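# Sort stickered items into containers of matching color

## Task

Put every item into the container whose color is the same as the color of the sticker on that item.

## Robot and tools

Setup: four identical i2rt Big YAM arms named arm1, arm2, arm3 and arm4. Each has six revolute joints, a two-finger gripper and a wrist camera (arm1_cam_wrist to arm4_cam_wrist). Four fixed room cameras also exist: cam_room_a1, cam_room_a2, cam_room_b1, cam_room_b2. With joints 1 and 6 at 0 and the hand level and facing forward, the wrist camera sits above the hand looking toward the fingertips. Reach is about 1.0 m from the joint1 axis.

Frame: one shared scene frame in metres, origin on the floor, +z up. Feet (base_link) as calibrated, each facing its own +x: arm1 (-0.644, +1.377, +0.914) quat_wxyz (+0.682, +0.007, +0.004, +0.731); arm2 (-0.655, -0.555, +0.928) (+0.747, +0.002, +0.000, -0.665); arm3 (+0.651, -1.332, +0.868) (+0.663, -0.004, -0.006, -0.748); arm4 (+0.648, +0.477, +0.879) (+0.687, +0.001, +0.003, +0.727). The printed hand is the point between the finger pads, roughly 1 cm short of the tips; the fingers extend along the hand's +z and separate along its y. hand_target is where the hand would be at the joint targets currently held. Printed positions drift more at long reach.

move: one action for several arms at once. Optional keys arm1..arm4 (one object per arm) plus cameras. An arm not named keeps its previous command. Inside an arm's object:
- joints: a map from joint name to an absolute target. joint1_rad -2.879..2.879 (base yaw, positive counter-clockwise seen from above, 0 = along the foot's +x); joint2_rad 0..3.141 (shoulder, 0 = upper arm pointing back, positive lifts it up then forward); joint3_rad 0..3.019 (elbow, 0 = folded); joint4_rad -1.692..1.57 (hand pitch, positive tips fingers up); joint5_rad -1.57..1.57 (hand yaw, positive to the arm's right); joint6_rad -2.094..2.094 (roll, positive clockwise viewed from behind). All in radians. gripper_m 0..0.093 is the absolute fingertip gap in metres.
- target: seven numbers [x, y, z, qw, qx, qy, qz], an absolute hand pose in the scene frame (metres, unit quaternion w first). The hand travels in a straight line from its hand_target toward it. When target is present, joints may contain only gripper_m.
- speed: peak linear speed of that path, 0.002..0.5 m/s, default 0.25; rotation is capped at twice this value in rad/s. Rejected without target.
cameras: list of camera names or "all"; omitted or null means all, [] means none. Unknown keys or names make the call invalid; out-of-range numbers get it refused.

Motion behaviour: every motion in an action starts together. All hand paths in one action finish together, paced by the slowest. Paths run 0.5 to 10 s and an action at most 15 s. Each control step clamps the commanded pose to within 100 mm and 20 degrees of the measured hand, then solves damped IK, favouring position. Expect the hand to lag, wander, overshoot speed near full stretch, and stop a centimetre or more off. Joint moves are not coordinated, so the hand may swing wide. Paths do not avoid objects or other arms. A tiny change from the current reading may produce no motion.

Results: each robot's state (joint_positions, hand, hand_target, Joint velocities in rad/s and m/s for the gripper, with "within noise" when still, joint torques in N m), plus images listed in the pictures line. A "move" line lists each arm given a motion with "done" or its worst status. joint_status/hand_status words: done; off_target (stopped short, possibly still pushing); time_out (joint targets are reset near the current position and may keep pushing; on_its_own shows the held targets); not_followed (a self- or inter-arm collision check blocked it, shown as "joint command not followed" or "pose unreachable"; the arm may retry until given new targets); limit_stop_at_motor_heat. Arms marked "as last shown" were not commanded and their lines repeat earlier values. Torques 3 and 4 wrap at ±28 N m. Gripping a hard part, gripper_m may read up to 0.005 m below its width (some read up to 0.002 wider); closed on nothing it reads 0.000 to 0.003. Pad force is about 50 to 64 N. To release, command a gap clearly above the reading.

wait: seconds 0..10, optional cameras; sends nothing new and returns full state. zoom_image: camera plus region [x0, y0, x1, y1] in pixels from the top-left, at most 504 by 504, only for cameras in the newest images. read_manual: section "licences" returns URDF notices. finished_scene: scene is the current scene's number; ends the scene for good, and the items must stay packed with no robot help.

Order and cautions: a refused move or wait, or a stop during one, cancels the later move, wait and finished_scene calls in the same reply; invalid calls do not. The simulation keeps running while the operator thinks, holding the last command. Arms push on contact without stopping; sustained pushing, holding loads or stretched poses heat motors (MOTOR HOT at 85 °C; at 100 °C the arm goes limp for 30 to 60 s or more, shown as OVER-TEMPERATURE FAULT). Avoid hard contact between arms, including one gripper closing on another's fingers; the clearance check may miss fingers, housings and cameras. Do not drop items, release them while moving, slam, or push anything off the work area or to the floor. Loose objects may occasionally be nudged by outside pushes.

Each tool is called after "Emit:" in YAML: its name, and indented under it one key for each argument.

## Session

Emit:
move:
  arm1: {"joints":{"joint1_rad":1.6,"joint2_rad":0.5,"joint3_rad":1.5,"joint4_rad":-1.6,"joint5_rad":0,"joint6_rad":0,"gripper_m":0.093}}
  arm2: {"joints":{"joint1_rad":-1.6,"joint2_rad":0.5,"joint3_rad":1.5,"joint4_rad":-1.6,"joint5_rad":0,"joint6_rad":0,"gripper_m":0.093}}
  arm3: {"joints":{"joint1_rad":1.6,"joint2_rad":0.5,"joint3_rad":1.5,"joint4_rad":-1.6,"joint5_rad":0,"joint6_rad":0,"gripper_m":0.093}}
  arm4: {"joints":{"joint1_rad":-1.5,"joint2_rad":0.5,"joint3_rad":1.5,"joint4_rad":-1.6,"joint5_rad":0,"joint6_rad":0,"gripper_m":0.093}}
  cameras: ["arm1_cam_wrist","arm2_cam_wrist","arm3_cam_wrist","arm4_cam_wrist"]

Scene clock: 1.90 s.
Joint torques (N m): arm1=[-1.08 8 9.52 1.32 0.01 -0.09] | arm2=[0.26 3.19 7.57 1.8 0.03 0.22] | arm3=[2.2 6.59 5.81 1.36 0 -0.13] | arm4=[0.44 4.19 6.94 0.98 0.05 -0.09]
Motor temperatures (°C): arm1=[20 23 29 23 21 21 21] | arm2=[23 24 27 22 22 20 23] | arm3=[24 23 24 23 24 23 23] | arm4=[22 22 24 22 24 21 24]
Heat: arm1: hottest joint3_rad 29 °C; arm2: hottest joint3_rad 27 °C; arm3: hottest joint1_rad 24 °C; arm4: hottest joint3_rad 24 °C.
move: arm1 done; arm2 done; arm3 done; arm4 done
Joint velocities: within noise
arm1.joint_positions: joint1_rad=+1.593 joint2_rad=+0.489 joint3_rad=+1.473 joint4_rad=-1.589 joint5_rad=+0.000 joint6_rad=+0.008 gripper_m=+0.09306
arm1.joint_status: all done
arm1.hand: x=-0.7677 y=+1.3642 z=+1.4626 quat_wxyz=(+0.022, +0.881, +0.037, -0.471) (m; scene frame)
arm1.hand_target: x=-0.7659 y=+1.3634 z=+1.4701 quat_wxyz=(+0.021, +0.880, +0.044, -0.473) (m; scene frame)
arm1.hand_status: not commanded
arm2.joint_positions: joint1_rad=-1.595 joint2_rad=+0.507 joint3_rad=+1.499 joint4_rad=-1.585 joint5_rad=-0.001 joint6_rad=-0.015 gripper_m=+0.09310
arm2.joint_status: all done
arm2.hand: x=-0.7921 y=-0.5694 z=+1.4841 quat_wxyz=(-0.017, -0.882, -0.049, +0.468) (m; scene frame)
arm2.hand_target: x=-0.7870 y=-0.5681 z=+1.4821 quat_wxyz=(-0.019, -0.884, -0.040, +0.465) (m; scene frame)
arm2.hand_status: not commanded
arm3.joint_positions: joint1_rad=+1.589 joint2_rad=+0.489 joint3_rad=+1.504 joint4_rad=-1.593 joint5_rad=+0.001 joint6_rad=+0.007 gripper_m=+0.09307
arm3.joint_status: all done
arm3.hand: x=+0.7765 y=-1.3375 z=+1.4263 quat_wxyz=(-0.476, -0.045, -0.878, +0.029) (m; scene frame)
arm3.hand_target: x=+0.7812 y=-1.3365 z=+1.4220 quat_wxyz=(-0.467, -0.037, -0.883, +0.027) (m; scene frame)
arm3.hand_status: not commanded
arm4.joint_positions: joint1_rad=-1.496 joint2_rad=+0.508 joint3_rad=+1.486 joint4_rad=-1.590 joint5_rad=+0.001 joint6_rad=+0.014 gripper_m=+0.09310
arm4.joint_status: all done
arm4.hand: x=+0.7883 y=+0.4967 z=+1.4278 quat_wxyz=(-0.458, +0.052, -0.887, -0.031) (m; scene frame)
arm4.hand_target: x=+0.7810 y=+0.4956 z=+1.4326 quat_wxyz=(-0.463, +0.057, -0.884, -0.028) (m; scene frame)
arm4.hand_status: not commanded
pictures: arm1_cam_wrist, arm2_cam_wrist, arm3_cam_wrist, arm4_cam_wrist
Images, in order (width x height): arm1_cam_wrist 672x504, arm2_cam_wrist 672x504, arm3_cam_wrist 672x504, arm4_cam_wrist 672x504.

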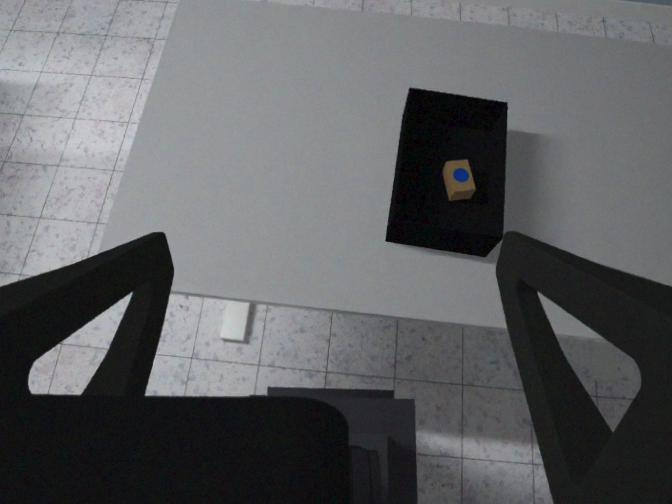

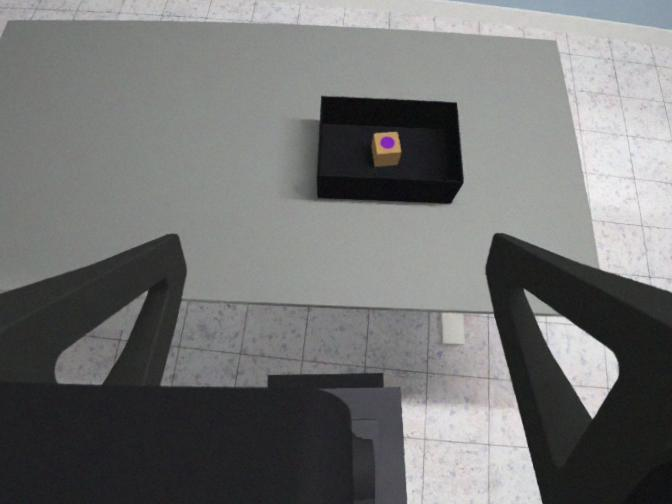

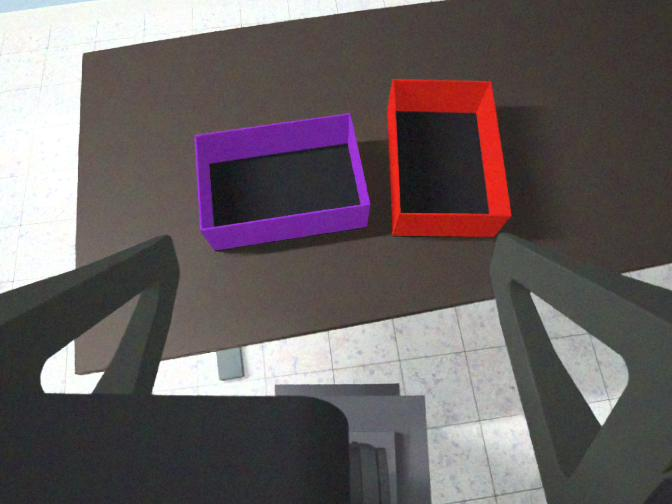

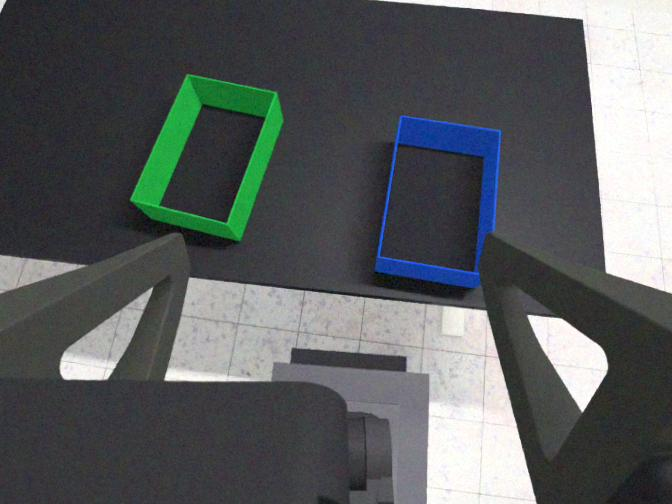

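Emit:
move:
  arm1: {"target":[-1.225,1.568,0.96,0,-0.9874,0.1582,0],"speed":0.35}
  arm2: {"target":[-1.322,-0.520,0.96,0,-0.9997,0.0262,0],"speed":0.35}
  arm3: {"joints":{"joint1_rad":-1.988,"joint2_rad":0.6,"joint3_rad":1.2,"joint4_rad":-0.8,"joint5_rad":0,"joint6_rad":0}}
  arm4: {"joints":{"joint1_rad":0.907,"joint2_rad":0.6,"joint3_rad":1.2,"joint4_rad":-0.8,"joint5_rad":0,"joint6_rad":0}}
  cameras: ["arm1_cam_wrist","arm2_cam_wrist"]

Scene clock: 15.73 s.
Joint torques (N m): arm1=[-1.85 -18.67 14.08 0.02 0.11 0.15] | arm2=[1.2 -24.23 14.17 0.03 0.13 0.22] | arm3=[0.5 -0.44 9.69 2.58 -0.05 -0.1] | arm4=[0.85 -0.91 10.04 2.18 0.13 -0.07]
Motor temperatures (°C): arm1=[20 24 30 23 21 21 21] | arm2=[23 24 29 22 22 20 23] | arm3=[24 23 25 23 24 23 23] | arm4=[22 22 25 22 24 21 24]
Heat: arm1: hottest joint3_rad 30 °C; arm2: hottest joint3_rad 29 °C; arm3: hottest joint3_rad 25 °C; arm4: hottest joint3_rad 25 °C.
move: arm1 off_target; arm2 off_target; arm3 done; arm4 done
Joint velocities: within noise
arm1.joint_positions: joint1_rad=+1.184 joint2_rad=+2.086 joint3_rad=+1.618 joint4_rad=-1.176 joint5_rad=+0.000 joint6_rad=-0.006 gripper_m=+0.09306
arm1.joint_status: not commanded
arm1.hand: x=-1.2042 y=+1.5621 z=+0.9325 quat_wxyz=(+0.006, +0.987, -0.155, +0.028) (m; scene frame)
arm1.hand_target: x=-1.2237 y=+1.5675 z=+0.9605 quat_wxyz=(+0.000, +0.987, -0.158, +0.000) (m; scene frame)
arm1.hand_status: off_target (0.035 m and 3.3 deg from the pose sent, 0.709 m and 60.4 deg at the start)
arm2.joint_positions: joint1_rad=-1.746 joint2_rad=+2.203 joint3_rad=+1.851 joint4_rad=-1.248 joint5_rad=-0.007 joint6_rad=-0.016 gripper_m=+0.09309
arm2.joint_status: not commanded
arm2.hand: x=-1.3057 y=-0.5182 z=+0.9453 quat_wxyz=(-0.003, -1.000, +0.021, -0.015) (m; scene frame)
arm2.hand_target: x=-1.3212 y=-0.5200 z=+0.9602 quat_wxyz=(+0.000, -1.000, +0.026, +0.001) (m; scene frame)
arm2.hand_status: off_target (0.022 m and 1.9 deg from the pose sent, 0.747 m and 56.6 deg at the start)
arm3.joint_positions: joint1_rad=-1.977 joint2_rad=+0.606 joint3_rad=+1.190 joint4_rad=-0.817 joint5_rad=+0.002 joint6_rad=+0.005 gripper_m=+0.09307
arm3.joint_status: all done
arm3.hand: x=+0.3851 y=-1.1687 z=+1.4206 quat_wxyz=(+0.156, -0.758, +0.211, +0.597) (m; scene frame)
arm3.hand_target: x=+0.3897 y=-1.1677 z=+1.4323 quat_wxyz=(+0.163, -0.748, +0.210, +0.608) (m; scene frame)
arm3.hand_status: not commanded
arm4.joint_positions: joint1_rad=+0.904 joint2_rad=+0.611 joint3_rad=+1.177 joint4_rad=-0.820 joint5_rad=-0.001 joint6_rad=+0.013 gripper_m=+0.09310
arm4.joint_status: all done
arm4.hand: x=+0.3955 y=+0.6578 z=+1.4261 quat_wxyz=(-0.178, +0.752, -0.243, -0.586) (m; scene frame)
arm4.hand_target: x=+0.4013 y=+0.6533 z=+1.4468 quat_wxyz=(-0.188, +0.738, -0.233, -0.605) (m; scene frame)
arm4.hand_status: not commanded
pictures: arm1_cam_wrist, arm2_cam_wrist
Images, in order (width x height): arm1_cam_wrist 672x504, arm2_cam_wrist 672x504.

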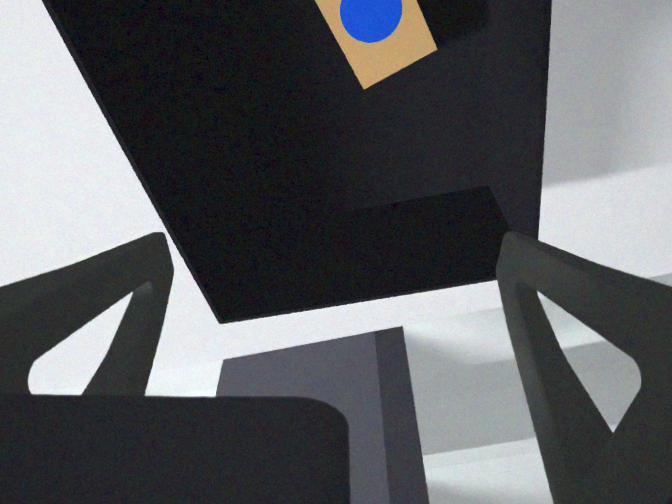

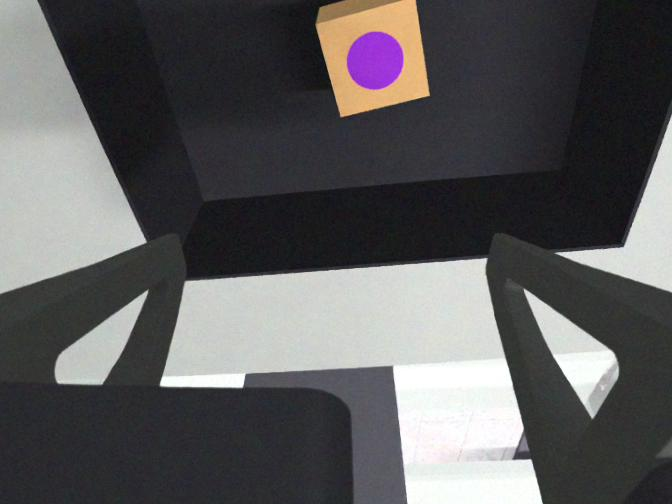

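Emit:
move:
  arm1: {"target":[-1.233,1.588,0.82,0,-0.9962,-0.0872,0],"speed":0.25}
  arm2: {"target":[-1.312,-0.497,0.82,0,-0.9962,-0.0872,0],"speed":0.25}
  cameras: ["arm1_cam_wrist","arm2_cam_wrist"]

Scene clock: 31.40 s.
Joint torques (N m): arm1=[-2.49 -18.37 10.5 0.8 -0.02 -0.07] | arm2=[0.15 -23.24 8.47 1.29 0.11 -0.09] | arm3=[0.56 -0.5 9.72 2.55 -0.05 -0.11] | arm4=[0.91 -0.79 9.99 2.21 0.16 -0.09]
Motor temperatures (°C): arm1=[20 24 32 23 21 21 21] | arm2=[23 25 31 22 22 20 23] | arm3=[24 23 27 23 24 23 23] | arm4=[22 22 27 22 24 21 24]
Heat: arm1: hottest joint3_rad 32 °C; arm2: hottest joint3_rad 31 °C; arm3: hottest joint3_rad 27 °C; arm4: hottest joint3_rad 27 °C.
move: arm1 off_target; arm2 off_target
Joint velocities: within noise
arm1.joint_positions: joint1_rad=+1.168 joint2_rad=+2.284 joint3_rad=+1.618 joint4_rad=-0.956 joint5_rad=+0.003 joint6_rad=-0.508 gripper_m=+0.09306
arm1.joint_status: not commanded
arm1.hand: x=-1.2202 y=+1.5779 z=+0.8146 quat_wxyz=(+0.007, +0.996, +0.087, +0.016) (m; scene frame)
arm1.hand_target: x=-1.2325 y=+1.5880 z=+0.8203 quat_wxyz=(+0.000, +0.996, +0.087, +0.000) (m; scene frame)
arm1.hand_status: off_target (0.017 m and 2.0 deg from the pose sent, 0.119 m and 28.0 deg at the start)
arm2.joint_positions: joint1_rad=-1.769 joint2_rad=+2.338 joint3_rad=+1.791 joint4_rad=-1.005 joint5_rad=-0.007 joint6_rad=-0.247 gripper_m=+0.09310
arm2.joint_status: not commanded
arm2.hand: x=-1.3171 y=-0.5019 z=+0.8382 quat_wxyz=(+0.000, -0.997, -0.083, +0.009) (m; scene frame)
arm2.hand_target: x=-1.3116 y=-0.4972 z=+0.8203 quat_wxyz=(+0.000, -0.996, -0.087, +0.000) (m; scene frame)
arm2.hand_status: off_target (0.020 m and 1.1 deg from the pose sent, 0.127 m and 12.6 deg at the start)
arm3, arm4: as last shown
arm4.hand: x=+0.3956 y=+0.6577 z=+1.4262 quat_wxyz=(-0.178, +0.752, -0.243, -0.586) (m; scene frame)
arm4.hand_target: x=+0.4013 y=+0.6532 z=+1.4469 quat_wxyz=(-0.188, +0.738, -0.233, -0.605) (m; scene frame)
pictures: arm1_cam_wrist, arm2_cam_wrist
Images, in order (width x height): arm1_cam_wrist 672x504, arm2_cam_wrist 672x504.

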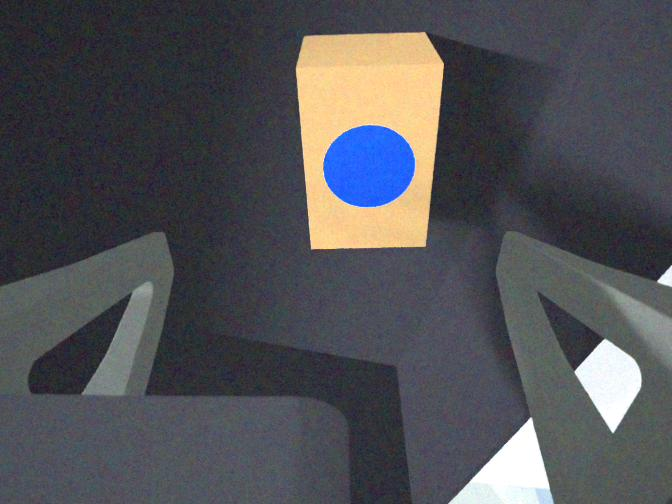

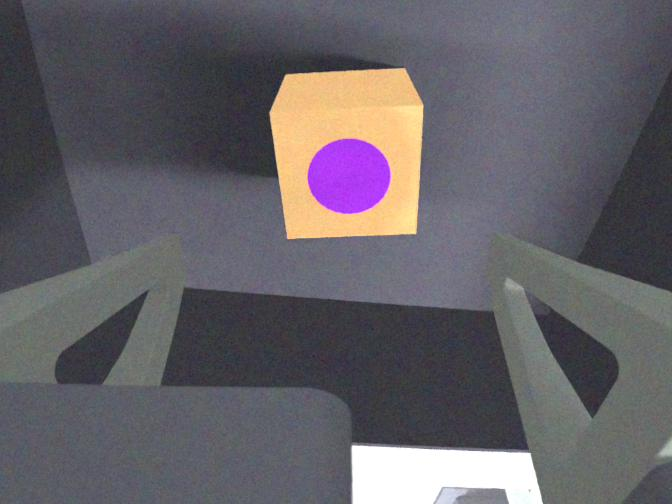

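Emit:
move:
  arm1: {"target":[-1.244,1.596,0.752,0,-0.9962,-0.0872,0],"speed":0.18}
  arm2: {"target":[-1.308,-0.494,0.74,0,-0.9962,-0.0872,0],"speed":0.18}
  cameras: []

Emit:
move:
  arm1: {"joints":{"gripper_m":0.028}}
  arm2: {"joints":{"gripper_m":0.035}}
  cameras: ["arm1_cam_wrist","arm2_cam_wrist"]

Emit:
move:
  arm1: {"target":[-1.20,1.575,0.95,0,-0.9962,-0.0872,0],"speed":0.25}
  arm2: {"target":[-1.27,-0.50,0.95,0,-0.9962,-0.0872,0],"speed":0.25}
  cameras: ["arm1_cam_wrist","arm2_cam_wrist"]

Scene clock: 42.77 s.
Joint torques (N m): arm1=[-2.61 -20.42 11.6 0.65 -0.04 -0.04] | arm2=[0.03 -24.23 8.54 1.16 0.11 -0.09] | arm3=[0.5 -0.56 9.72 2.58 -0.04 -0.11] | arm4=[0.97 -0.73 10.1 2.14 0.12 -0.09]
Motor temperatures (°C): arm1=[20 25 33 23 21 21 21] | arm2=[23 25 31 22 22 20 23] | arm3=[24 23 28 23 24 23 23] | arm4=[22 22 29 22 24 21 24]
Heat: arm1: hottest joint3_rad 33 °C; arm2: hottest joint3_rad 31 °C; arm3: hottest joint3_rad 28 °C; arm4: hottest joint3_rad 29 °C.
move: arm1 off_target; arm2 done
Joint velocities: within noise
arm1.joint_positions: joint1_rad=+1.164 joint2_rad=+2.432 joint3_rad=+1.659 joint4_rad=-0.876 joint5_rad=+0.003 joint6_rad=-0.515 gripper_m=+0.09306
arm1.joint_status: not commanded
arm1.hand: x=-1.2194 y=+1.5803 z=+0.7375 quat_wxyz=(+0.013, +0.996, +0.088, +0.028) (m; scene frame)
arm1.hand_target: x=-1.2428 y=+1.5957 z=+0.7531 quat_wxyz=(+0.000, +0.996, +0.087, +0.000) (m; scene frame)
arm1.hand_status: off_target (0.033 m and 3.6 deg from the pose sent, 0.069 m and 2.0 deg at the start)
arm2.joint_positions: joint1_rad=-1.772 joint2_rad=+2.476 joint3_rad=+1.782 joint4_rad=-0.878 joint5_rad=-0.007 joint6_rad=-0.252 gripper_m=+0.09310
arm2.joint_status: not commanded
arm2.hand: x=-1.3075 y=-0.5006 z=+0.7480 quat_wxyz=(-0.002, -0.996, -0.084, -0.001) (m; scene frame)
arm2.hand_target: x=-1.3079 y=-0.4940 z=+0.7401 quat_wxyz=(+0.000, -0.996, -0.087, +0.000) (m; scene frame)
arm2.hand_status: done (0.010 m and 0.4 deg from the pose sent, 0.099 m and 1.1 deg at the start)
arm3, arm4: as last shown
pictures: none
No camera images: "cameras" was empty.

Scene clock: 43.40 s.
Joint torques (N m): arm1=[-2.37 -19.9 11.43 0.69 -0.01 -0.06] | arm2=[-0.03 -24.29 8.54 1.16 0.04 -0.07] | arm3=[0.5 -0.67 9.73 2.59 -0.05 -0.12] | arm4=[0.91 -0.85 10.13 2.14 0.1 -0.06]
Motor temperatures (°C): arm1=[20 25 33 23 21 21 21] | arm2=[23 25 31 22 22 20 23] | arm3=[24 23 28 23 24 23 23] | arm4=[22 22 29 22 24 21 24]
Heat: arm1: hottest joint3_rad 33 °C; arm2: hottest joint3_rad 31 °C; arm3: hottest joint3_rad 28 °C; arm4: hottest joint3_rad 29 °C.
move: arm1 off_target; arm2 off_target
Joint velocities: within noise
arm1.joint_positions: joint1_rad=+1.163 joint2_rad=+2.432 joint3_rad=+1.660 joint4_rad=-0.876 joint5_rad=+0.003 joint6_rad=-0.515 gripper_m=+0.04370
arm1.joint_status: gripper_m off_target (ended at +0.04373, target +0.02800)
arm1.hand: x=-1.2197 y=+1.5808 z=+0.7377 quat_wxyz=(+0.012, +0.996, +0.088, +0.028) (m; scene frame)
arm1.hand_target: x=-1.2428 y=+1.5957 z=+0.7531 quat_wxyz=(+0.000, +0.996, +0.087, +0.000) (m; scene frame)
arm1.hand_status: not commanded
arm2.joint_positions: joint1_rad=-1.772 joint2_rad=+2.476 joint3_rad=+1.782 joint4_rad=-0.878 joint5_rad=-0.005 joint6_rad=-0.254 gripper_m=+0.05306
arm2.joint_status: gripper_m off_target (ended at +0.05309, target +0.03500)
arm2.hand: x=-1.3075 y=-0.5004 z=+0.7480 quat_wxyz=(-0.001, -0.996, -0.085, -0.001) (m; scene frame)
arm2.hand_target: x=-1.3078 y=-0.4940 z=+0.7401 quat_wxyz=(+0.000, -0.996, -0.087, +0.000) (m; scene frame)
arm2.hand_status: not commanded
arm3, arm4: as last shown
pictures: arm1_cam_wrist, arm2_cam_wrist
Images, in order (width x height): arm1_cam_wrist 672x504, arm2_cam_wrist 672x504.

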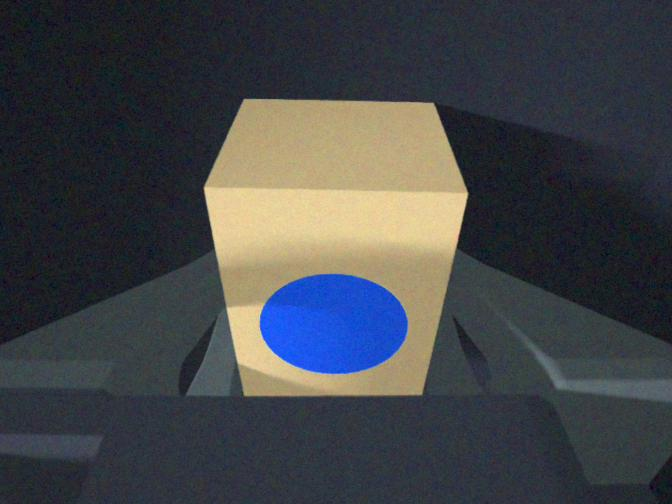

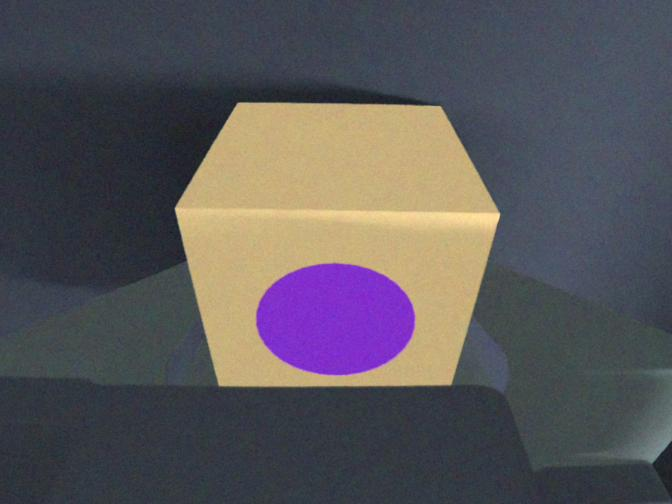

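Scene clock: 45.03 s.
Joint torques (N m): arm1=[-1.9 -17.32 9.46 -0.02 -0.07 0.02] | arm2=[0.26 -22.71 8.8 0.21 0.02 -0.04] | arm3=[0.56 -0.5 9.7 2.55 -0.06 -0.1] | arm4=[1.26 -0.62 10.06 2.21 0.12 -0.09]
Motor temperatures (°C): arm1=[20 25 33 23 21 21 21] | arm2=[23 25 31 22 22 20 23] | arm3=[24 23 28 23 24 23 23] | arm4=[22 22 29 22 24 21 24]
Heat: arm1: hottest joint3_rad 33 °C; arm2: hottest joint3_rad 31 °C; arm3: hottest joint3_rad 28 °C; arm4: hottest joint3_rad 29 °C.
move: arm1 done; arm2 done
Joint velocities: within noise
arm1.joint_positions: joint1_rad=+1.163 joint2_rad=+2.042 joint3_rad=+1.579 joint4_rad=-1.123 joint5_rad=+0.003 joint6_rad=-0.515 gripper_m=+0.04370
arm1.joint_status: not commanded
arm1.hand: x=-1.2014 y=+1.5749 z=+0.9437 quat_wxyz=(+0.000, +0.996, +0.088, +0.000) (m; scene frame)
arm1.hand_target: x=-1.2001 y=+1.5749 z=+0.9500 quat_wxyz=(+0.000, +0.996, +0.087, +0.000) (m; scene frame)
arm1.hand_status: done (0.006 m and 0.1 deg from the pose sent, 0.213 m and 3.5 deg at the start)
arm2.joint_positions: joint1_rad=-1.772 joint2_rad=+2.087 joint3_rad=+1.677 joint4_rad=-1.134 joint5_rad=-0.005 joint6_rad=-0.254 gripper_m=+0.05306
arm2.joint_status: not commanded
arm2.hand: x=-1.2777 y=-0.5036 z=+0.9557 quat_wxyz=(+0.001, -0.996, -0.085, +0.013) (m; scene frame)
arm2.hand_target: x=-1.2701 y=-0.5000 z=+0.9502 quat_wxyz=(+0.000, -0.996, -0.087, +0.000) (m; scene frame)
arm2.hand_status: done (0.010 m and 1.5 deg from the pose sent, 0.205 m and 0.3 deg at the start)
arm3, arm4: as last shown
pictures: arm1_cam_wrist, arm2_cam_wrist
Images, in order (width x height): arm1_cam_wrist 672x504, arm2_cam_wrist 672x504.

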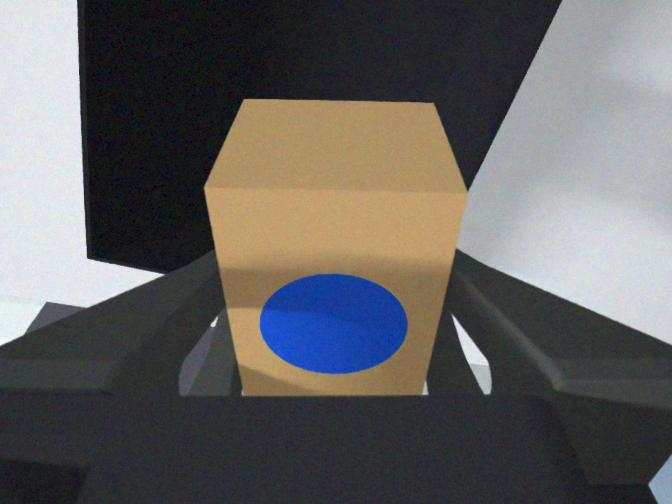

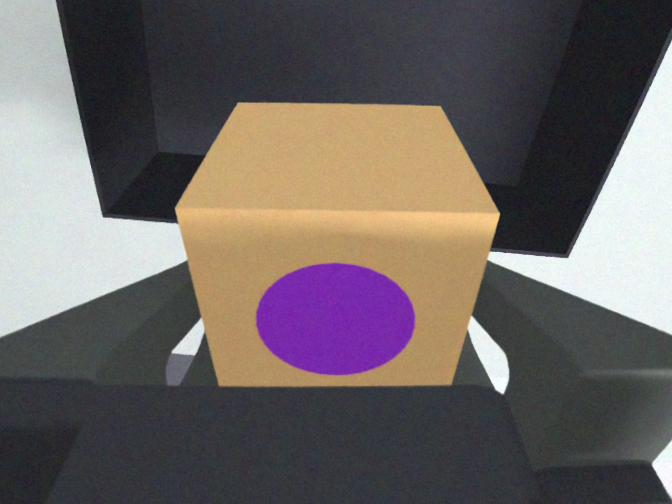

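Emit:
move:
  arm1: {"joints":{"joint1_rad":-2.247,"joint2_rad":0.6,"joint3_rad":1.2,"joint4_rad":-0.8,"joint5_rad":0,"joint6_rad":0}}
  arm2: {"joints":{"joint1_rad":0.918,"joint2_rad":0.6,"joint3_rad":1.2,"joint4_rad":-0.8,"joint5_rad":0,"joint6_rad":0}}
  cameras: []

Emit:
move:
  arm1: {"target":[-0.2745,1.12,1.15,0.6134,0.2290,0.7309,-0.1922],"speed":0.4}
  arm2: {"target":[-0.268,-0.785,1.15,0.6199,0.2028,0.7387,-0.1702],"speed":0.4}
  cameras: []

Emit:
move:
  arm1: {"target":[-0.03,0.95,1.08,0.6134,0.2290,0.7309,-0.1922],"speed":0.3}
  arm2: {"target":[-0.010,-0.938,1.075,0.6199,0.2028,0.7387,-0.1702],"speed":0.3}
  cameras: []

Emit:
move:
  arm1: {"target":[-0.03,0.95,1.016,0.6134,0.2290,0.7309,-0.1922],"speed":0.1}
  arm2: {"target":[-0.010,-0.938,1.012,0.6199,0.2028,0.7387,-0.1702],"speed":0.1}
  cameras: ["arm1_cam_wrist","arm2_cam_wrist","arm3_cam_wrist","arm4_cam_wrist"]

Scene clock: 60.67 s.
Joint torques (N m): arm1=[-2.43 2.78 10.86 1.87 0 0.08] | arm2=[1.03 -0.15 9.74 2.7 0.15 0.22] | arm3=[0.5 -0.56 9.72 2.59 -0.05 -0.1] | arm4=[1.14 -0.85 10 2.25 0.11 -0.07]
Motor temperatures (°C): arm1=[20 26 33 23 21 21 22] | arm2=[23 26 31 22 22 20 23] | arm3=[24 23 29 23 24 23 23] | arm4=[22 22 30 22 24 21 24]
Heat: arm1: hottest joint3_rad 33 °C; arm2: hottest joint3_rad 31 °C; arm3: hottest joint3_rad 29 °C; arm4: hottest joint3_rad 30 °C.
move: arm1 done; arm2 done
Joint velocities: within noise
arm1.joint_positions: joint1_rad=-2.241 joint2_rad=+0.598 joint3_rad=+1.195 joint4_rad=-0.804 joint5_rad=+0.002 joint6_rad=-0.006 gripper_m=+0.04368
arm1.joint_status: all done
arm1.hand: x=-0.3849 y=+1.2033 z=+1.4734 quat_wxyz=(-0.595, -0.228, -0.747, +0.190) (m; scene frame)
arm1.hand_target: x=-0.3856 y=+1.2019 z=+1.4766 quat_wxyz=(-0.598, -0.231, -0.744, +0.190) (m; scene frame)
arm1.hand_status: not commanded
arm2.joint_positions: joint1_rad=+0.914 joint2_rad=+0.597 joint3_rad=+1.208 joint4_rad=-0.802 joint5_rad=-0.003 joint6_rad=-0.015 gripper_m=+0.05312
arm2.joint_status: all done
arm2.hand: x=-0.3979 y=-0.7119 z=+1.4999 quat_wxyz=(-0.613, -0.200, -0.745, +0.172) (m; scene frame)
arm2.hand_target: x=-0.3950 y=-0.7127 z=+1.4953 quat_wxyz=(-0.611, -0.206, -0.746, +0.166) (m; scene frame)
arm2.hand_status: not commanded
arm3, arm4: as last shown
pictures: none
No camera images: "cameras" was empty.

Scene clock: 62.40 s.
Joint torques (N m): arm1=[-3.02 -4.37 11.56 2.84 -0.08 0.06] | arm2=[1.44 -8.06 10.03 3.74 0.16 0.19] | arm3=[0.62 -0.44 9.66 2.52 -0.05 -0.11] | arm4=[1.2 -0.97 10.14 2.26 0.12 -0.09]
Motor temperatures (°C): arm1=[20 26 33 23 21 21 22] | arm2=[23 26 31 22 22 20 24] | arm3=[24 23 29 23 24 23 23] | arm4=[22 22 30 22 24 21 24]
Heat: arm1: hottest joint3_rad 33 °C; arm2: hottest joint3_rad 31 °C; arm3: hottest joint3_rad 29 °C; arm4: hottest joint3_rad 30 °C.
move: arm1 off_target; arm2 off_target
Joint velocities: within noise
arm1.joint_positions: joint1_rad=-2.242 joint2_rad=+1.037 joint3_rad=+0.435 joint4_rad=+0.389 joint5_rad=-0.006 joint6_rad=-0.004 gripper_m=+0.04368
arm1.joint_status: not commanded
arm1.hand: x=-0.2751 y=+1.1261 z=+1.1304 quat_wxyz=(-0.594, -0.227, -0.749, +0.186) (m; scene frame)
arm1.hand_target: x=-0.2747 y=+1.1204 z=+1.1500 quat_wxyz=(-0.613, -0.229, -0.731, +0.192) (m; scene frame)
arm1.hand_status: off_target (0.021 m and 3.1 deg from the pose sent, 0.352 m and 2.8 deg at the start)
arm2.joint_positions: joint1_rad=+0.914 joint2_rad=+1.094 joint3_rad=+0.431 joint4_rad=+0.451 joint5_rad=+0.002 joint6_rad=-0.015 gripper_m=+0.05312
arm2.joint_status: not commanded
arm2.hand: x=-0.2700 y=-0.7880 z=+1.1393 quat_wxyz=(-0.604, -0.203, -0.751, +0.171) (m; scene frame)
arm2.hand_target: x=-0.2681 y=-0.7851 z=+1.1501 quat_wxyz=(-0.620, -0.203, -0.739, +0.170) (m; scene frame)
arm2.hand_status: off_target (0.011 m and 2.3 deg from the pose sent, 0.380 m and 1.2 deg at the start)
arm3, arm4: as last shown
pictures: none
No camera images: "cameras" was empty.

Scene clock: 64.07 s.
Joint torques (N m): arm1=[-2.02 -15.27 14.05 1.4 0.08 0.14] | arm2=[1.38 -19.08 13.46 2.13 0.06 0.2] | arm3=[0.67 -0.62 9.68 2.56 -0.04 -0.11] | arm4=[1.2 -0.79 9.99 2.17 0.11 -0.09]
Motor temperatures (°C): arm1=[20 26 33 23 21 21 22] | arm2=[23 26 31 22 22 20 24] | arm3=[24 23 29 23 24 23 23] | arm4=[22 22 30 22 24 21 24]
Heat: arm1: hottest joint3_rad 33 °C; arm2: hottest joint3_rad 31 °C; arm3: hottest joint3_rad 29 °C; arm4: hottest joint3_rad 30 °C.
move: arm1 off_target; arm2 off_target
Joint velocities: within noise
arm1.joint_positions: joint1_rad=-2.242 joint2_rad=+1.907 joint3_rad=+1.142 joint4_rad=+0.559 joint5_rad=-0.006 joint6_rad=-0.003 gripper_m=+0.04368
arm1.joint_status: not commanded
arm1.hand: x=-0.0420 y=+0.9649 z=+1.0541 quat_wxyz=(-0.596, -0.227, -0.747, +0.187) (m; scene frame)
arm1.hand_target: x=-0.0317 y=+0.9512 z=+1.0804 quat_wxyz=(-0.613, -0.229, -0.731, +0.192) (m; scene frame)
arm1.hand_status: off_target (0.032 m and 2.7 deg from the pose sent, 0.306 m and 3.2 deg at the start)
arm2.joint_positions: joint1_rad=+0.914 joint2_rad=+1.951 joint3_rad=+1.150 joint4_rad=+0.601 joint5_rad=+0.002 joint6_rad=-0.015 gripper_m=+0.05312
arm2.joint_status: not commanded
arm2.hand: x=-0.0275 y=-0.9331 z=+1.0622 quat_wxyz=(-0.609, -0.202, -0.747, +0.173) (m; scene frame)
arm2.hand_target: x=-0.0113 y=-0.9373 z=+1.0754 quat_wxyz=(-0.620, -0.203, -0.739, +0.170) (m; scene frame)
arm2.hand_status: off_target (0.022 m and 1.6 deg from the pose sent, 0.307 m and 2.3 deg at the start)
arm3, arm4: as last shown
pictures: none
No camera images: "cameras" was empty.

Scene clock: 65.23 s.
Joint torques (N m): arm1=[-2.49 -13.63 11.78 2.04 0.09 0.07] | arm2=[1.32 -17.03 11.82 3.26 0.11 0.12] | arm3=[0.56 -0.44 9.69 2.54 -0.05 -0.11] | arm4=[1.14 -1.14 10.07 2.21 0.11 -0.05]
Motor temperatures (°C): arm1=[20 26 33 23 21 21 22] | arm2=[23 26 31 22 22 20 24] | arm3=[24 23 29 23 24 23 23] | arm4=[22 22 30 22 24 21 24]
Heat: arm1: hottest joint3_rad 33 °C; arm2: hottest joint3_rad 31 °C; arm3: hottest joint3_rad 29 °C; arm4: hottest joint3_rad 30 °C.
move: arm1 off_target; arm2 off_target
Joint velocities: within noise
arm1.joint_positions: joint1_rad=-2.242 joint2_rad=+1.996 joint3_rad=+1.143 joint4_rad=+0.684 joint5_rad=-0.005 joint6_rad=+0.001 gripper_m=+0.04368
arm1.joint_status: not commanded
arm1.hand: x=-0.0374 y=+0.9612 z=+1.0218 quat_wxyz=(-0.610, -0.225, -0.735, +0.190) (m; scene frame)
arm1.hand_target: x=-0.0307 y=+0.9505 z=+1.0161 quat_wxyz=(-0.613, -0.229, -0.731, +0.192) (m; scene frame)
arm1.hand_status: off_target (0.015 m and 0.8 deg from the pose sent, 0.043 m and 2.7 deg at the start)
arm2.joint_positions: joint1_rad=+0.914 joint2_rad=+2.045 joint3_rad=+1.150 joint4_rad=+0.707 joint5_rad=+0.000 joint6_rad=-0.008 gripper_m=+0.05310
arm2.joint_status: not commanded
arm2.hand: x=-0.0243 y=-0.9345 z=+1.0208 quat_wxyz=(-0.614, -0.204, -0.743, +0.171) (m; scene frame)
arm2.hand_target: x=-0.0112 y=-0.9374 z=+1.0119 quat_wxyz=(-0.620, -0.203, -0.739, +0.170) (m; scene frame)
arm2.hand_status: off_target (0.017 m and 0.8 deg from the pose sent, 0.053 m and 1.6 deg at the start)
arm3.joint_positions: joint1_rad=-1.977 joint2_rad=+0.606 joint3_rad=+1.190 joint4_rad=-0.817 joint5_rad=+0.002 joint6_rad=+0.005 gripper_m=+0.09307
arm3.joint_status: not commanded
arm3.hand: x=+0.3851 y=-1.1687 z=+1.4206 quat_wxyz=(+0.156, -0.758, +0.211, +0.597) (m; scene frame)
arm3.hand_target: x=+0.3897 y=-1.1677 z=+1.4323 quat_wxyz=(+0.163, -0.748, +0.210, +0.608) (m; scene frame)
arm3.hand_status: not commanded
arm4.joint_positions: joint1_rad=+0.904 joint2_rad=+0.611 joint3_rad=+1.177 joint4_rad=-0.820 joint5_rad=-0.001 joint6_rad=+0.013 gripper_m=+0.09310
arm4.joint_status: not commanded
arm4.hand: x=+0.3956 y=+0.6577 z=+1.4262 quat_wxyz=(-0.178, +0.752, -0.243, -0.586) (m; scene frame)
arm4.hand_target: x=+0.4013 y=+0.6532 z=+1.4469 quat_wxyz=(-0.188, +0.738, -0.233, -0.605) (m; scene frame)
arm4.hand_status: not commanded
pictures: arm1_cam_wrist, arm2_cam_wrist, arm3_cam_wrist, arm4_cam_wrist
Images, in order (width x height): arm1_cam_wrist 672x504, arm2_cam_wrist 672x504, arm3_cam_wrist 672x504, arm4_cam_wrist 672x504.

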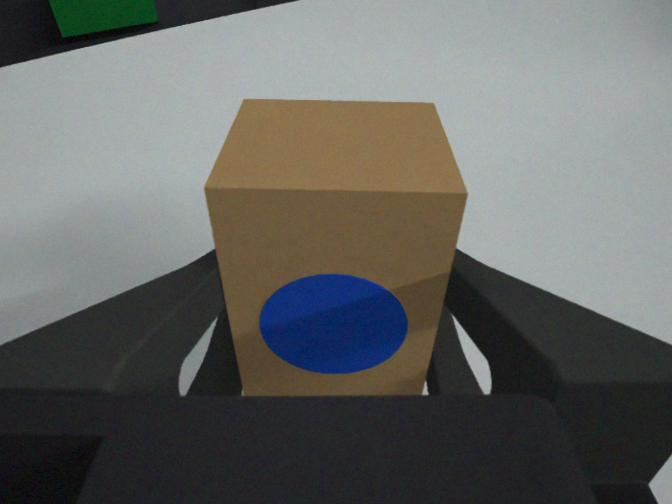

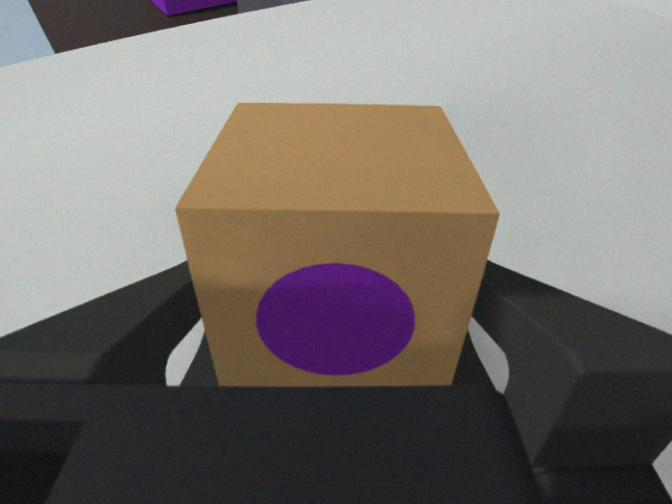

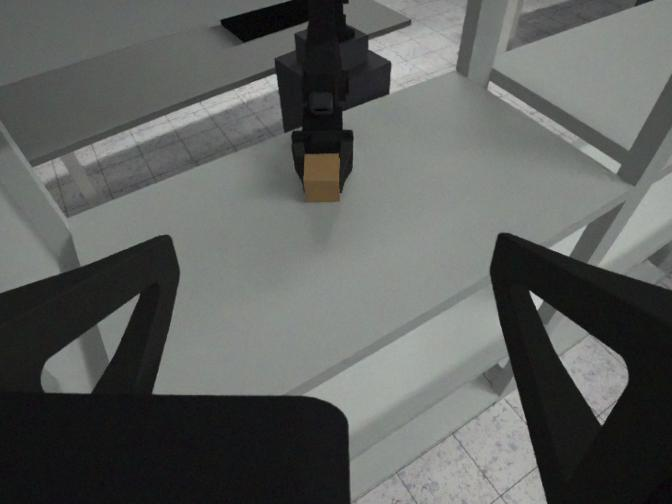

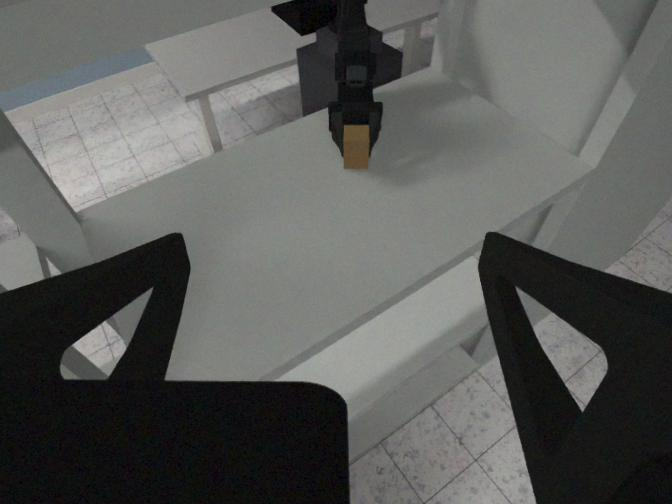

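Emit:
move:
  arm1: {"target":[-0.03,0.95,1.002,0.6134,0.2290,0.7309,-0.1922],"speed":0.08}
  arm2: {"target":[-0.010,-0.938,0.998,0.6199,0.2028,0.7387,-0.1702],"speed":0.08}
  cameras: []

Emit:
move:
  arm1: {"joints":{"gripper_m":0.093}}
  arm2: {"joints":{"gripper_m":0.093}}
  cameras: ["arm1_cam_wrist","arm2_cam_wrist"]

Emit:
move:
  arm1: {"target":[-0.2745,1.12,1.11,0.6134,0.2290,0.7309,-0.1922],"speed":0.35}
  arm2: {"target":[-0.268,-0.785,1.11,0.6199,0.2028,0.7387,-0.1702],"speed":0.35}
  cameras: ["arm3_cam_wrist","arm4_cam_wrist"]

Emit:
move:
  arm1: {"joints":{"joint2_rad":0.6,"joint3_rad":1.2,"joint4_rad":-0.8}}
  arm2: {"joints":{"joint2_rad":0.6,"joint3_rad":1.2,"joint4_rad":-0.8}}
  arm3: {"target":[0.264,-1.102,1.15,0.1702,-0.7387,0.2028,0.6199],"speed":0.4}
  arm4: {"target":[0.278,0.734,1.15,0.1922,-0.7309,0.2290,0.6134],"speed":0.4}
  cameras: []

Emit:
move:
  arm3: {"target":[-0.050,-0.945,1.042,0.1702,-0.7387,0.2028,0.6199],"speed":0.25}
  arm4: {"target":[-0.050,0.984,1.045,0.1922,-0.7309,0.2290,0.6134],"speed":0.25}
  cameras: ["arm3_cam_wrist","arm4_cam_wrist"]

Scene clock: 79.00 s.
Joint torques (N m): arm1=[-2.55 -12.28 10.92 1.85 0.08 0.07] | arm2=[1.14 -15.74 11.54 2.86 0.11 0.06] | arm3=[0.5 -0.56 9.72 2.52 -0.05 -0.11] | arm4=[0.85 -1.08 10.02 2.19 0.14 -0.1]
Motor temperatures (°C): arm1=[20 25 35 23 21 21 22] | arm2=[23 26 33 22 22 20 24] | arm3=[24 23 30 23 24 23 23] | arm4=[22 22 31 22 24 21 24]
Heat: arm1: hottest joint3_rad 35 °C; arm2: hottest joint3_rad 33 °C; arm3: hottest joint3_rad 30 °C; arm4: hottest joint3_rad 31 °C.
move: arm1 off_target; arm2 off_target
Joint velocities: within noise
arm1.joint_positions: joint1_rad=-2.242 joint2_rad=+2.013 joint3_rad=+1.147 joint4_rad=+0.722 joint5_rad=-0.005 joint6_rad=+0.002 gripper_m=+0.04368
arm1.joint_status: not commanded
arm1.hand: x=-0.0353 y=+0.9597 z=+1.0208 quat_wxyz=(-0.620, -0.223, -0.727, +0.193) (m; scene frame)
arm1.hand_target: x=-0.0311 y=+0.9509 z=+1.0022 quat_wxyz=(-0.613, -0.229, -0.731, +0.192) (m; scene frame)
arm1.hand_status: off_target (0.022 m and 1.1 deg from the pose sent, 0.024 m and 0.8 deg at the start)
arm2.joint_positions: joint1_rad=+0.914 joint2_rad=+2.057 joint3_rad=+1.150 joint4_rad=+0.748 joint5_rad=+0.000 joint6_rad=-0.002 gripper_m=+0.05310
arm2.joint_status: not commanded
arm2.hand: x=-0.0232 y=-0.9351 z=+1.0218 quat_wxyz=(-0.625, -0.203, -0.733, +0.172) (m; scene frame)
arm2.hand_target: x=-0.0121 y=-0.9369 z=+0.9983 quat_wxyz=(-0.620, -0.203, -0.739, +0.170) (m; scene frame)
arm2.hand_status: off_target (0.027 m and 0.9 deg from the pose sent, 0.027 m and 0.8 deg at the start)
arm3, arm4: as last shown
arm4.hand_target: x=+0.4013 y=+0.6532 z=+1.4468 quat_wxyz=(-0.188, +0.738, -0.233, -0.605) (m; scene frame)
pictures: none
No camera images: "cameras" was empty.

Scene clock: 79.63 s.
Joint torques (N m): arm1=[-1.61 -13.57 10.89 1.83 -0.07 -0.03] | arm2=[1.38 -16.21 10.67 2.84 -0.05 0.06] | arm3=[0.62 -0.5 9.7 2.55 -0.05 -0.11] | arm4=[1.03 -0.91 10.06 2.19 0.1 -0.09]
Motor temperatures (°C): arm1=[20 25 35 23 21 21 22] | arm2=[23 26 33 22 22 20 24] | arm3=[24 23 30 23 24 23 23] | arm4=[22 22 31 22 24 21 24]
Heat: arm1: hottest joint3_rad 35 °C; arm2: hottest joint3_rad 33 °C; arm3: hottest joint3_rad 30 °C; arm4: hottest joint3_rad 31 °C.
move: arm1 done; arm2 done
Joint velocities: within noise
arm1.joint_positions: joint1_rad=-2.253 joint2_rad=+2.024 joint3_rad=+1.149 joint4_rad=+0.726 joint5_rad=-0.001 joint6_rad=+0.010 gripper_m=+0.09295
arm1.joint_status: all done
arm1.hand: x=-0.0400 y=+0.9523 z=+1.0144 quat_wxyz=(-0.617, -0.232, -0.727, +0.195) (m; scene frame)
arm1.hand_target: x=-0.0311 y=+0.9509 z=+1.0022 quat_wxyz=(-0.614, -0.229, -0.731, +0.192) (m; scene frame)
arm1.hand_status: not commanded
arm2.joint_positions: joint1_rad=+0.913 joint2_rad=+2.063 joint3_rad=+1.161 joint4_rad=+0.748 joint5_rad=+0.003 joint6_rad=-0.002 gripper_m=+0.09292
arm2.joint_status: all done
arm2.hand: x=-0.0209 y=-0.9375 z=+1.0222 quat_wxyz=(-0.627, -0.204, -0.732, +0.174) (m; scene frame)
arm2.hand_target: x=-0.0121 y=-0.9369 z=+0.9981 quat_wxyz=(-0.620, -0.203, -0.739, +0.170) (m; scene frame)
arm2.hand_status: not commanded
arm3, arm4: as last shown
pictures: arm1_cam_wrist, arm2_cam_wrist
Images, in order (width x height): arm1_cam_wrist 672x504, arm2_cam_wrist 672x504.

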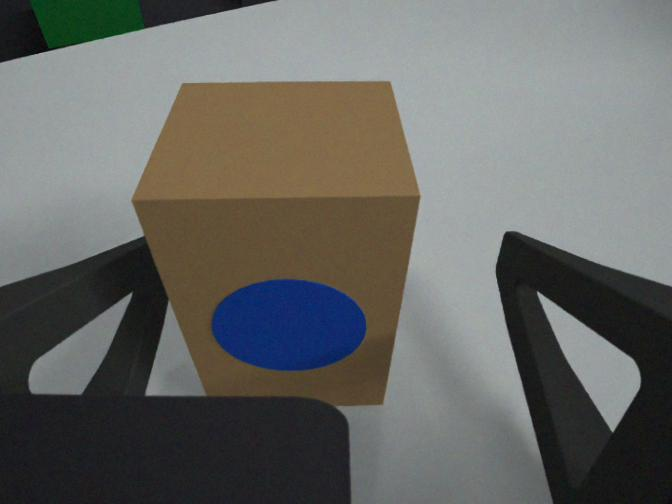

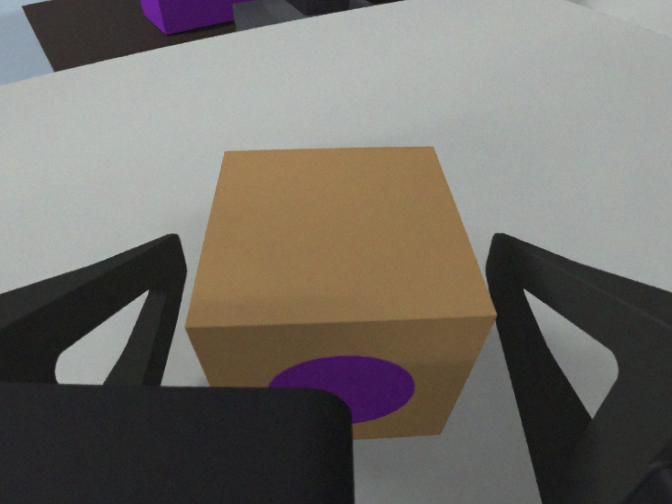

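Scene clock: 81.27 s.
Joint torques (N m): arm1=[-1.67 -2.67 9.77 1.44 -0.09 -0.05] | arm2=[1.49 -6.77 8.4 1.96 0.07 0.05] | arm3=[0.44 -0.56 9.69 2.56 -0.05 -0.11] | arm4=[1.08 -0.85 10.06 2.28 0.12 -0.07]
Motor temperatures (°C): arm1=[20 25 34 23 21 21 22] | arm2=[23 26 33 22 22 20 24] | arm3=[24 23 30 23 24 23 23] | arm4=[22 22 32 22 24 21 24]
Heat: arm1: hottest joint3_rad 34 °C; arm2: hottest joint3_rad 33 °C; arm3: hottest joint3_rad 30 °C; arm4: hottest joint3_rad 32 °C.
move: arm1 done; arm2 off_target
Joint velocities: within noise
arm1.joint_positions: joint1_rad=-2.253 joint2_rad=+1.131 joint3_rad=+0.382 joint4_rad=+0.605 joint5_rad=-0.005 joint6_rad=+0.014 gripper_m=+0.09297
arm1.joint_status: not commanded
arm1.hand: x=-0.2764 y=+1.1207 z=+1.1138 quat_wxyz=(-0.619, -0.231, -0.725, +0.192) (m; scene frame)
arm1.hand_target: x=-0.2745 y=+1.1201 z=+1.1101 quat_wxyz=(-0.614, -0.229, -0.731, +0.192) (m; scene frame)
arm1.hand_status: done (0.004 m and 1.0 deg from the pose sent, 0.304 m and 0.7 deg at the start)
arm2.joint_positions: joint1_rad=+0.913 joint2_rad=+1.201 joint3_rad=+0.380 joint4_rad=+0.680 joint5_rad=+0.003 joint6_rad=-0.001 gripper_m=+0.09293
arm2.joint_status: not commanded
arm2.hand: x=-0.2682 y=-0.7895 z=+1.1222 quat_wxyz=(-0.632, -0.203, -0.727, +0.175) (m; scene frame)
arm2.hand_target: x=-0.2683 y=-0.7850 z=+1.1102 quat_wxyz=(-0.620, -0.203, -0.739, +0.170) (m; scene frame)
arm2.hand_status: off_target (0.013 m and 2.0 deg from the pose sent, 0.303 m and 1.2 deg at the start)
arm3, arm4: as last shown
pictures: arm3_cam_wrist, arm4_cam_wrist
Images, in order (width x height): arm3_cam_wrist 672x504, arm4_cam_wrist 672x504.

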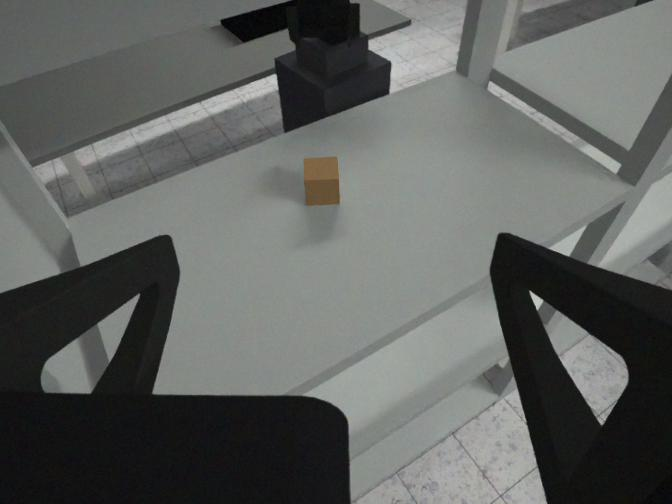

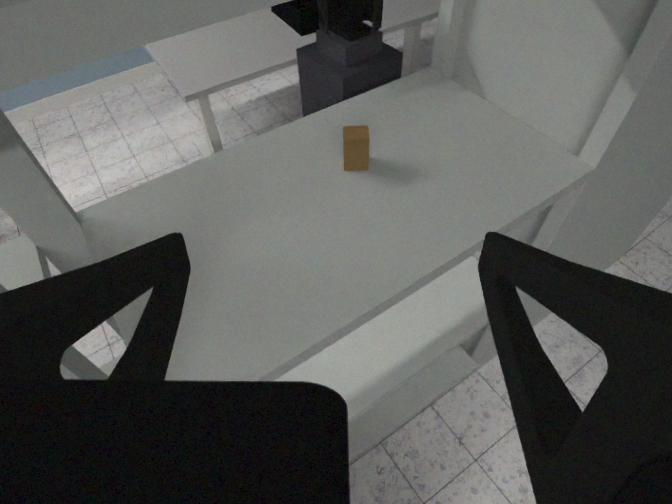

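Scene clock: 82.97 s.
Joint torques (N m): arm1=[-1.79 2.37 13.45 1.36 -0.04 -0.01] | arm2=[1.44 -1.03 12.44 1.99 0.07 0.06] | arm3=[1.73 -6.3 9.39 2.59 0.1 -0.13] | arm4=[1.55 -6.59 9.57 2.11 0.24 -0.12]
Motor temperatures (°C): arm1=[20 25 35 23 21 21 22] | arm2=[23 26 33 22 22 20 24] | arm3=[24 23 29 23 24 23 23] | arm4=[22 22 32 22 24 21 24]
Heat: arm1: hottest joint3_rad 35 °C; arm2: hottest joint3_rad 33 °C; arm3: hottest joint3_rad 29 °C; arm4: hottest joint3_rad 32 °C.
move: arm1 done; arm2 done; arm3 done; arm4 off_target
Joint velocities: within noise
arm1.joint_positions: joint1_rad=-2.253 joint2_rad=+0.602 joint3_rad=+1.169 joint4_rad=-0.789 joint5_rad=-0.005 joint6_rad=+0.014 gripper_m=+0.09297
arm1.joint_status: all done
arm1.hand: x=-0.3812 y=+1.1974 z=+1.4613 quat_wxyz=(-0.591, -0.239, -0.748, +0.184) (m; scene frame)
arm1.hand_target: x=-0.3858 y=+1.2015 z=+1.4768 quat_wxyz=(-0.599, -0.233, -0.743, +0.188) (m; scene frame)
arm1.hand_status: not commanded
arm2.joint_positions: joint1_rad=+0.913 joint2_rad=+0.601 joint3_rad=+1.178 joint4_rad=-0.785 joint5_rad=+0.003 joint6_rad=-0.001 gripper_m=+0.09293
arm2.joint_status: all done
arm2.hand: x=-0.3919 y=-0.7169 z=+1.4862 quat_wxyz=(-0.607, -0.209, -0.748, +0.168) (m; scene frame)
arm2.hand_target: x=-0.3949 y=-0.7123 z=+1.4953 quat_wxyz=(-0.610, -0.205, -0.747, +0.168) (m; scene frame)
arm2.hand_status: not commanded
arm3.joint_positions: joint1_rad=-1.977 joint2_rad=+0.949 joint3_rad=+0.536 joint4_rad=+0.218 joint5_rad=+0.014 joint6_rad=-0.001 gripper_m=+0.09307
arm3.joint_status: not commanded
arm3.hand: x=+0.2654 y=-1.1002 z=+1.1408 quat_wxyz=(+0.166, -0.746, +0.209, +0.610) (m; scene frame)
arm3.hand_target: x=+0.2641 y=-1.1020 z=+1.1501 quat_wxyz=(+0.170, -0.739, +0.203, +0.620) (m; scene frame)
arm3.hand_status: done (0.009 m and 1.7 deg from the pose sent, 0.304 m and 4.0 deg at the start)
arm4.joint_positions: joint1_rad=+0.908 joint2_rad=+0.985 joint3_rad=+0.506 joint4_rad=+0.262 joint5_rad=+0.006 joint6_rad=+0.010 gripper_m=+0.09310
arm4.joint_status: not commanded
arm4.hand: x=+0.2816 y=+0.7350 z=+1.1344 quat_wxyz=(-0.184, +0.741, -0.240, -0.599) (m; scene frame)
arm4.hand_target: x=+0.2782 y=+0.7339 z=+1.1501 quat_wxyz=(-0.192, +0.731, -0.229, -0.613) (m; scene frame)
arm4.hand_status: off_target (0.016 m and 2.5 deg from the pose sent, 0.310 m and 4.6 deg at the start)
pictures: none
No camera images: "cameras" was empty.

Scene clock: 85.40 s.
Joint torques (N m): arm1=[-1.49 2.32 13.49 1.28 -0.04 -0.06] | arm2=[1.55 -0.79 12.38 1.98 0.08 0.05] | arm3=[2.43 -20.72 12 1.42 -0.01 -0.03] | arm4=[0.67 -23.06 11.92 1.16 -0.04 -0.12]
Motor temperatures (°C): arm1=[20 25 35 23 21 21 22] | arm2=[23 26 33 22 22 20 24] | arm3=[24 23 30 23 24 23 23] | arm4=[22 22 32 22 24 21 24]
Heat: arm1: hottest joint3_rad 35 °C; arm2: hottest joint3_rad 33 °C; arm3: hottest joint3_rad 30 °C; arm4: hottest joint3_rad 32 °C.
move: arm3 off_target; arm4 off_target
Joint velocities: within noise
arm1, arm2: as last shown
arm3.joint_positions: joint1_rad=-1.955 joint2_rad=+1.995 joint3_rad=+1.343 joint4_rad=+0.464 joint5_rad=+0.047 joint6_rad=-0.005 gripper_m=+0.09306
arm3.joint_status: not commanded
arm3.hand: x=-0.0318 y=-0.9421 z=+1.0310 quat_wxyz=(+0.173, -0.744, +0.209, +0.610) (m; scene frame)
arm3.hand_target: x=-0.0488 y=-0.9458 z=+1.0421 quat_wxyz=(+0.170, -0.739, +0.203, +0.620) (m; scene frame)
arm3.hand_status: off_target (0.021 m and 1.5 deg from the pose sent, 0.365 m and 1.7 deg at the start)
arm4.joint_positions: joint1_rad=+0.891 joint2_rad=+2.151 joint3_rad=+1.579 joint4_rad=+0.376 joint5_rad=-0.019 joint6_rad=+0.005 gripper_m=+0.09310
arm4.joint_status: not commanded
arm4.hand: x=-0.0419 y=+0.9713 z=+1.0357 quat_wxyz=(-0.185, +0.736, -0.235, -0.608) (m; scene frame)
arm4.hand_target: x=-0.0488 y=+0.9834 z=+1.0452 quat_wxyz=(-0.192, +0.731, -0.229, -0.614) (m; scene frame)
arm4.hand_status: off_target (0.018 m and 1.4 deg from the pose sent, 0.424 m and 2.6 deg at the start)
pictures: arm3_cam_wrist, arm4_cam_wrist
Images, in order (width x height): arm3_cam_wrist 672x504, arm4_cam_wrist 672x504.

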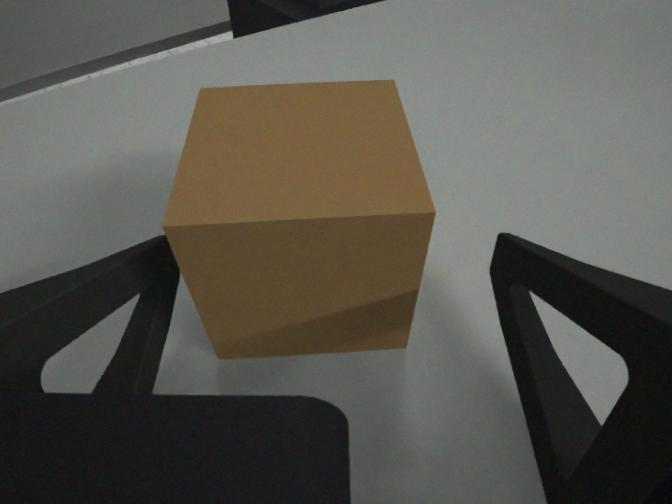

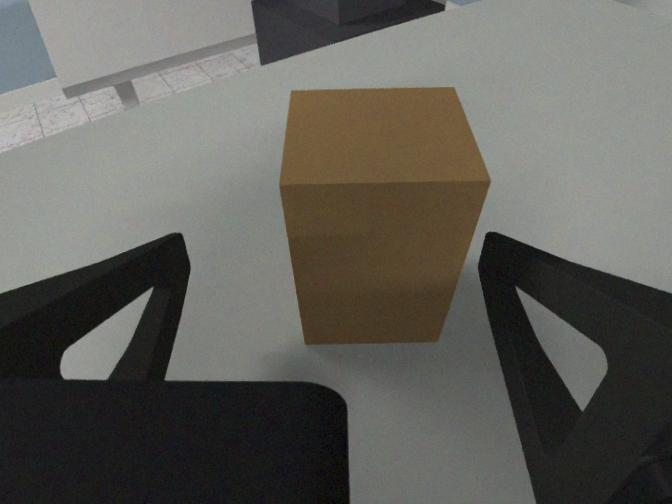

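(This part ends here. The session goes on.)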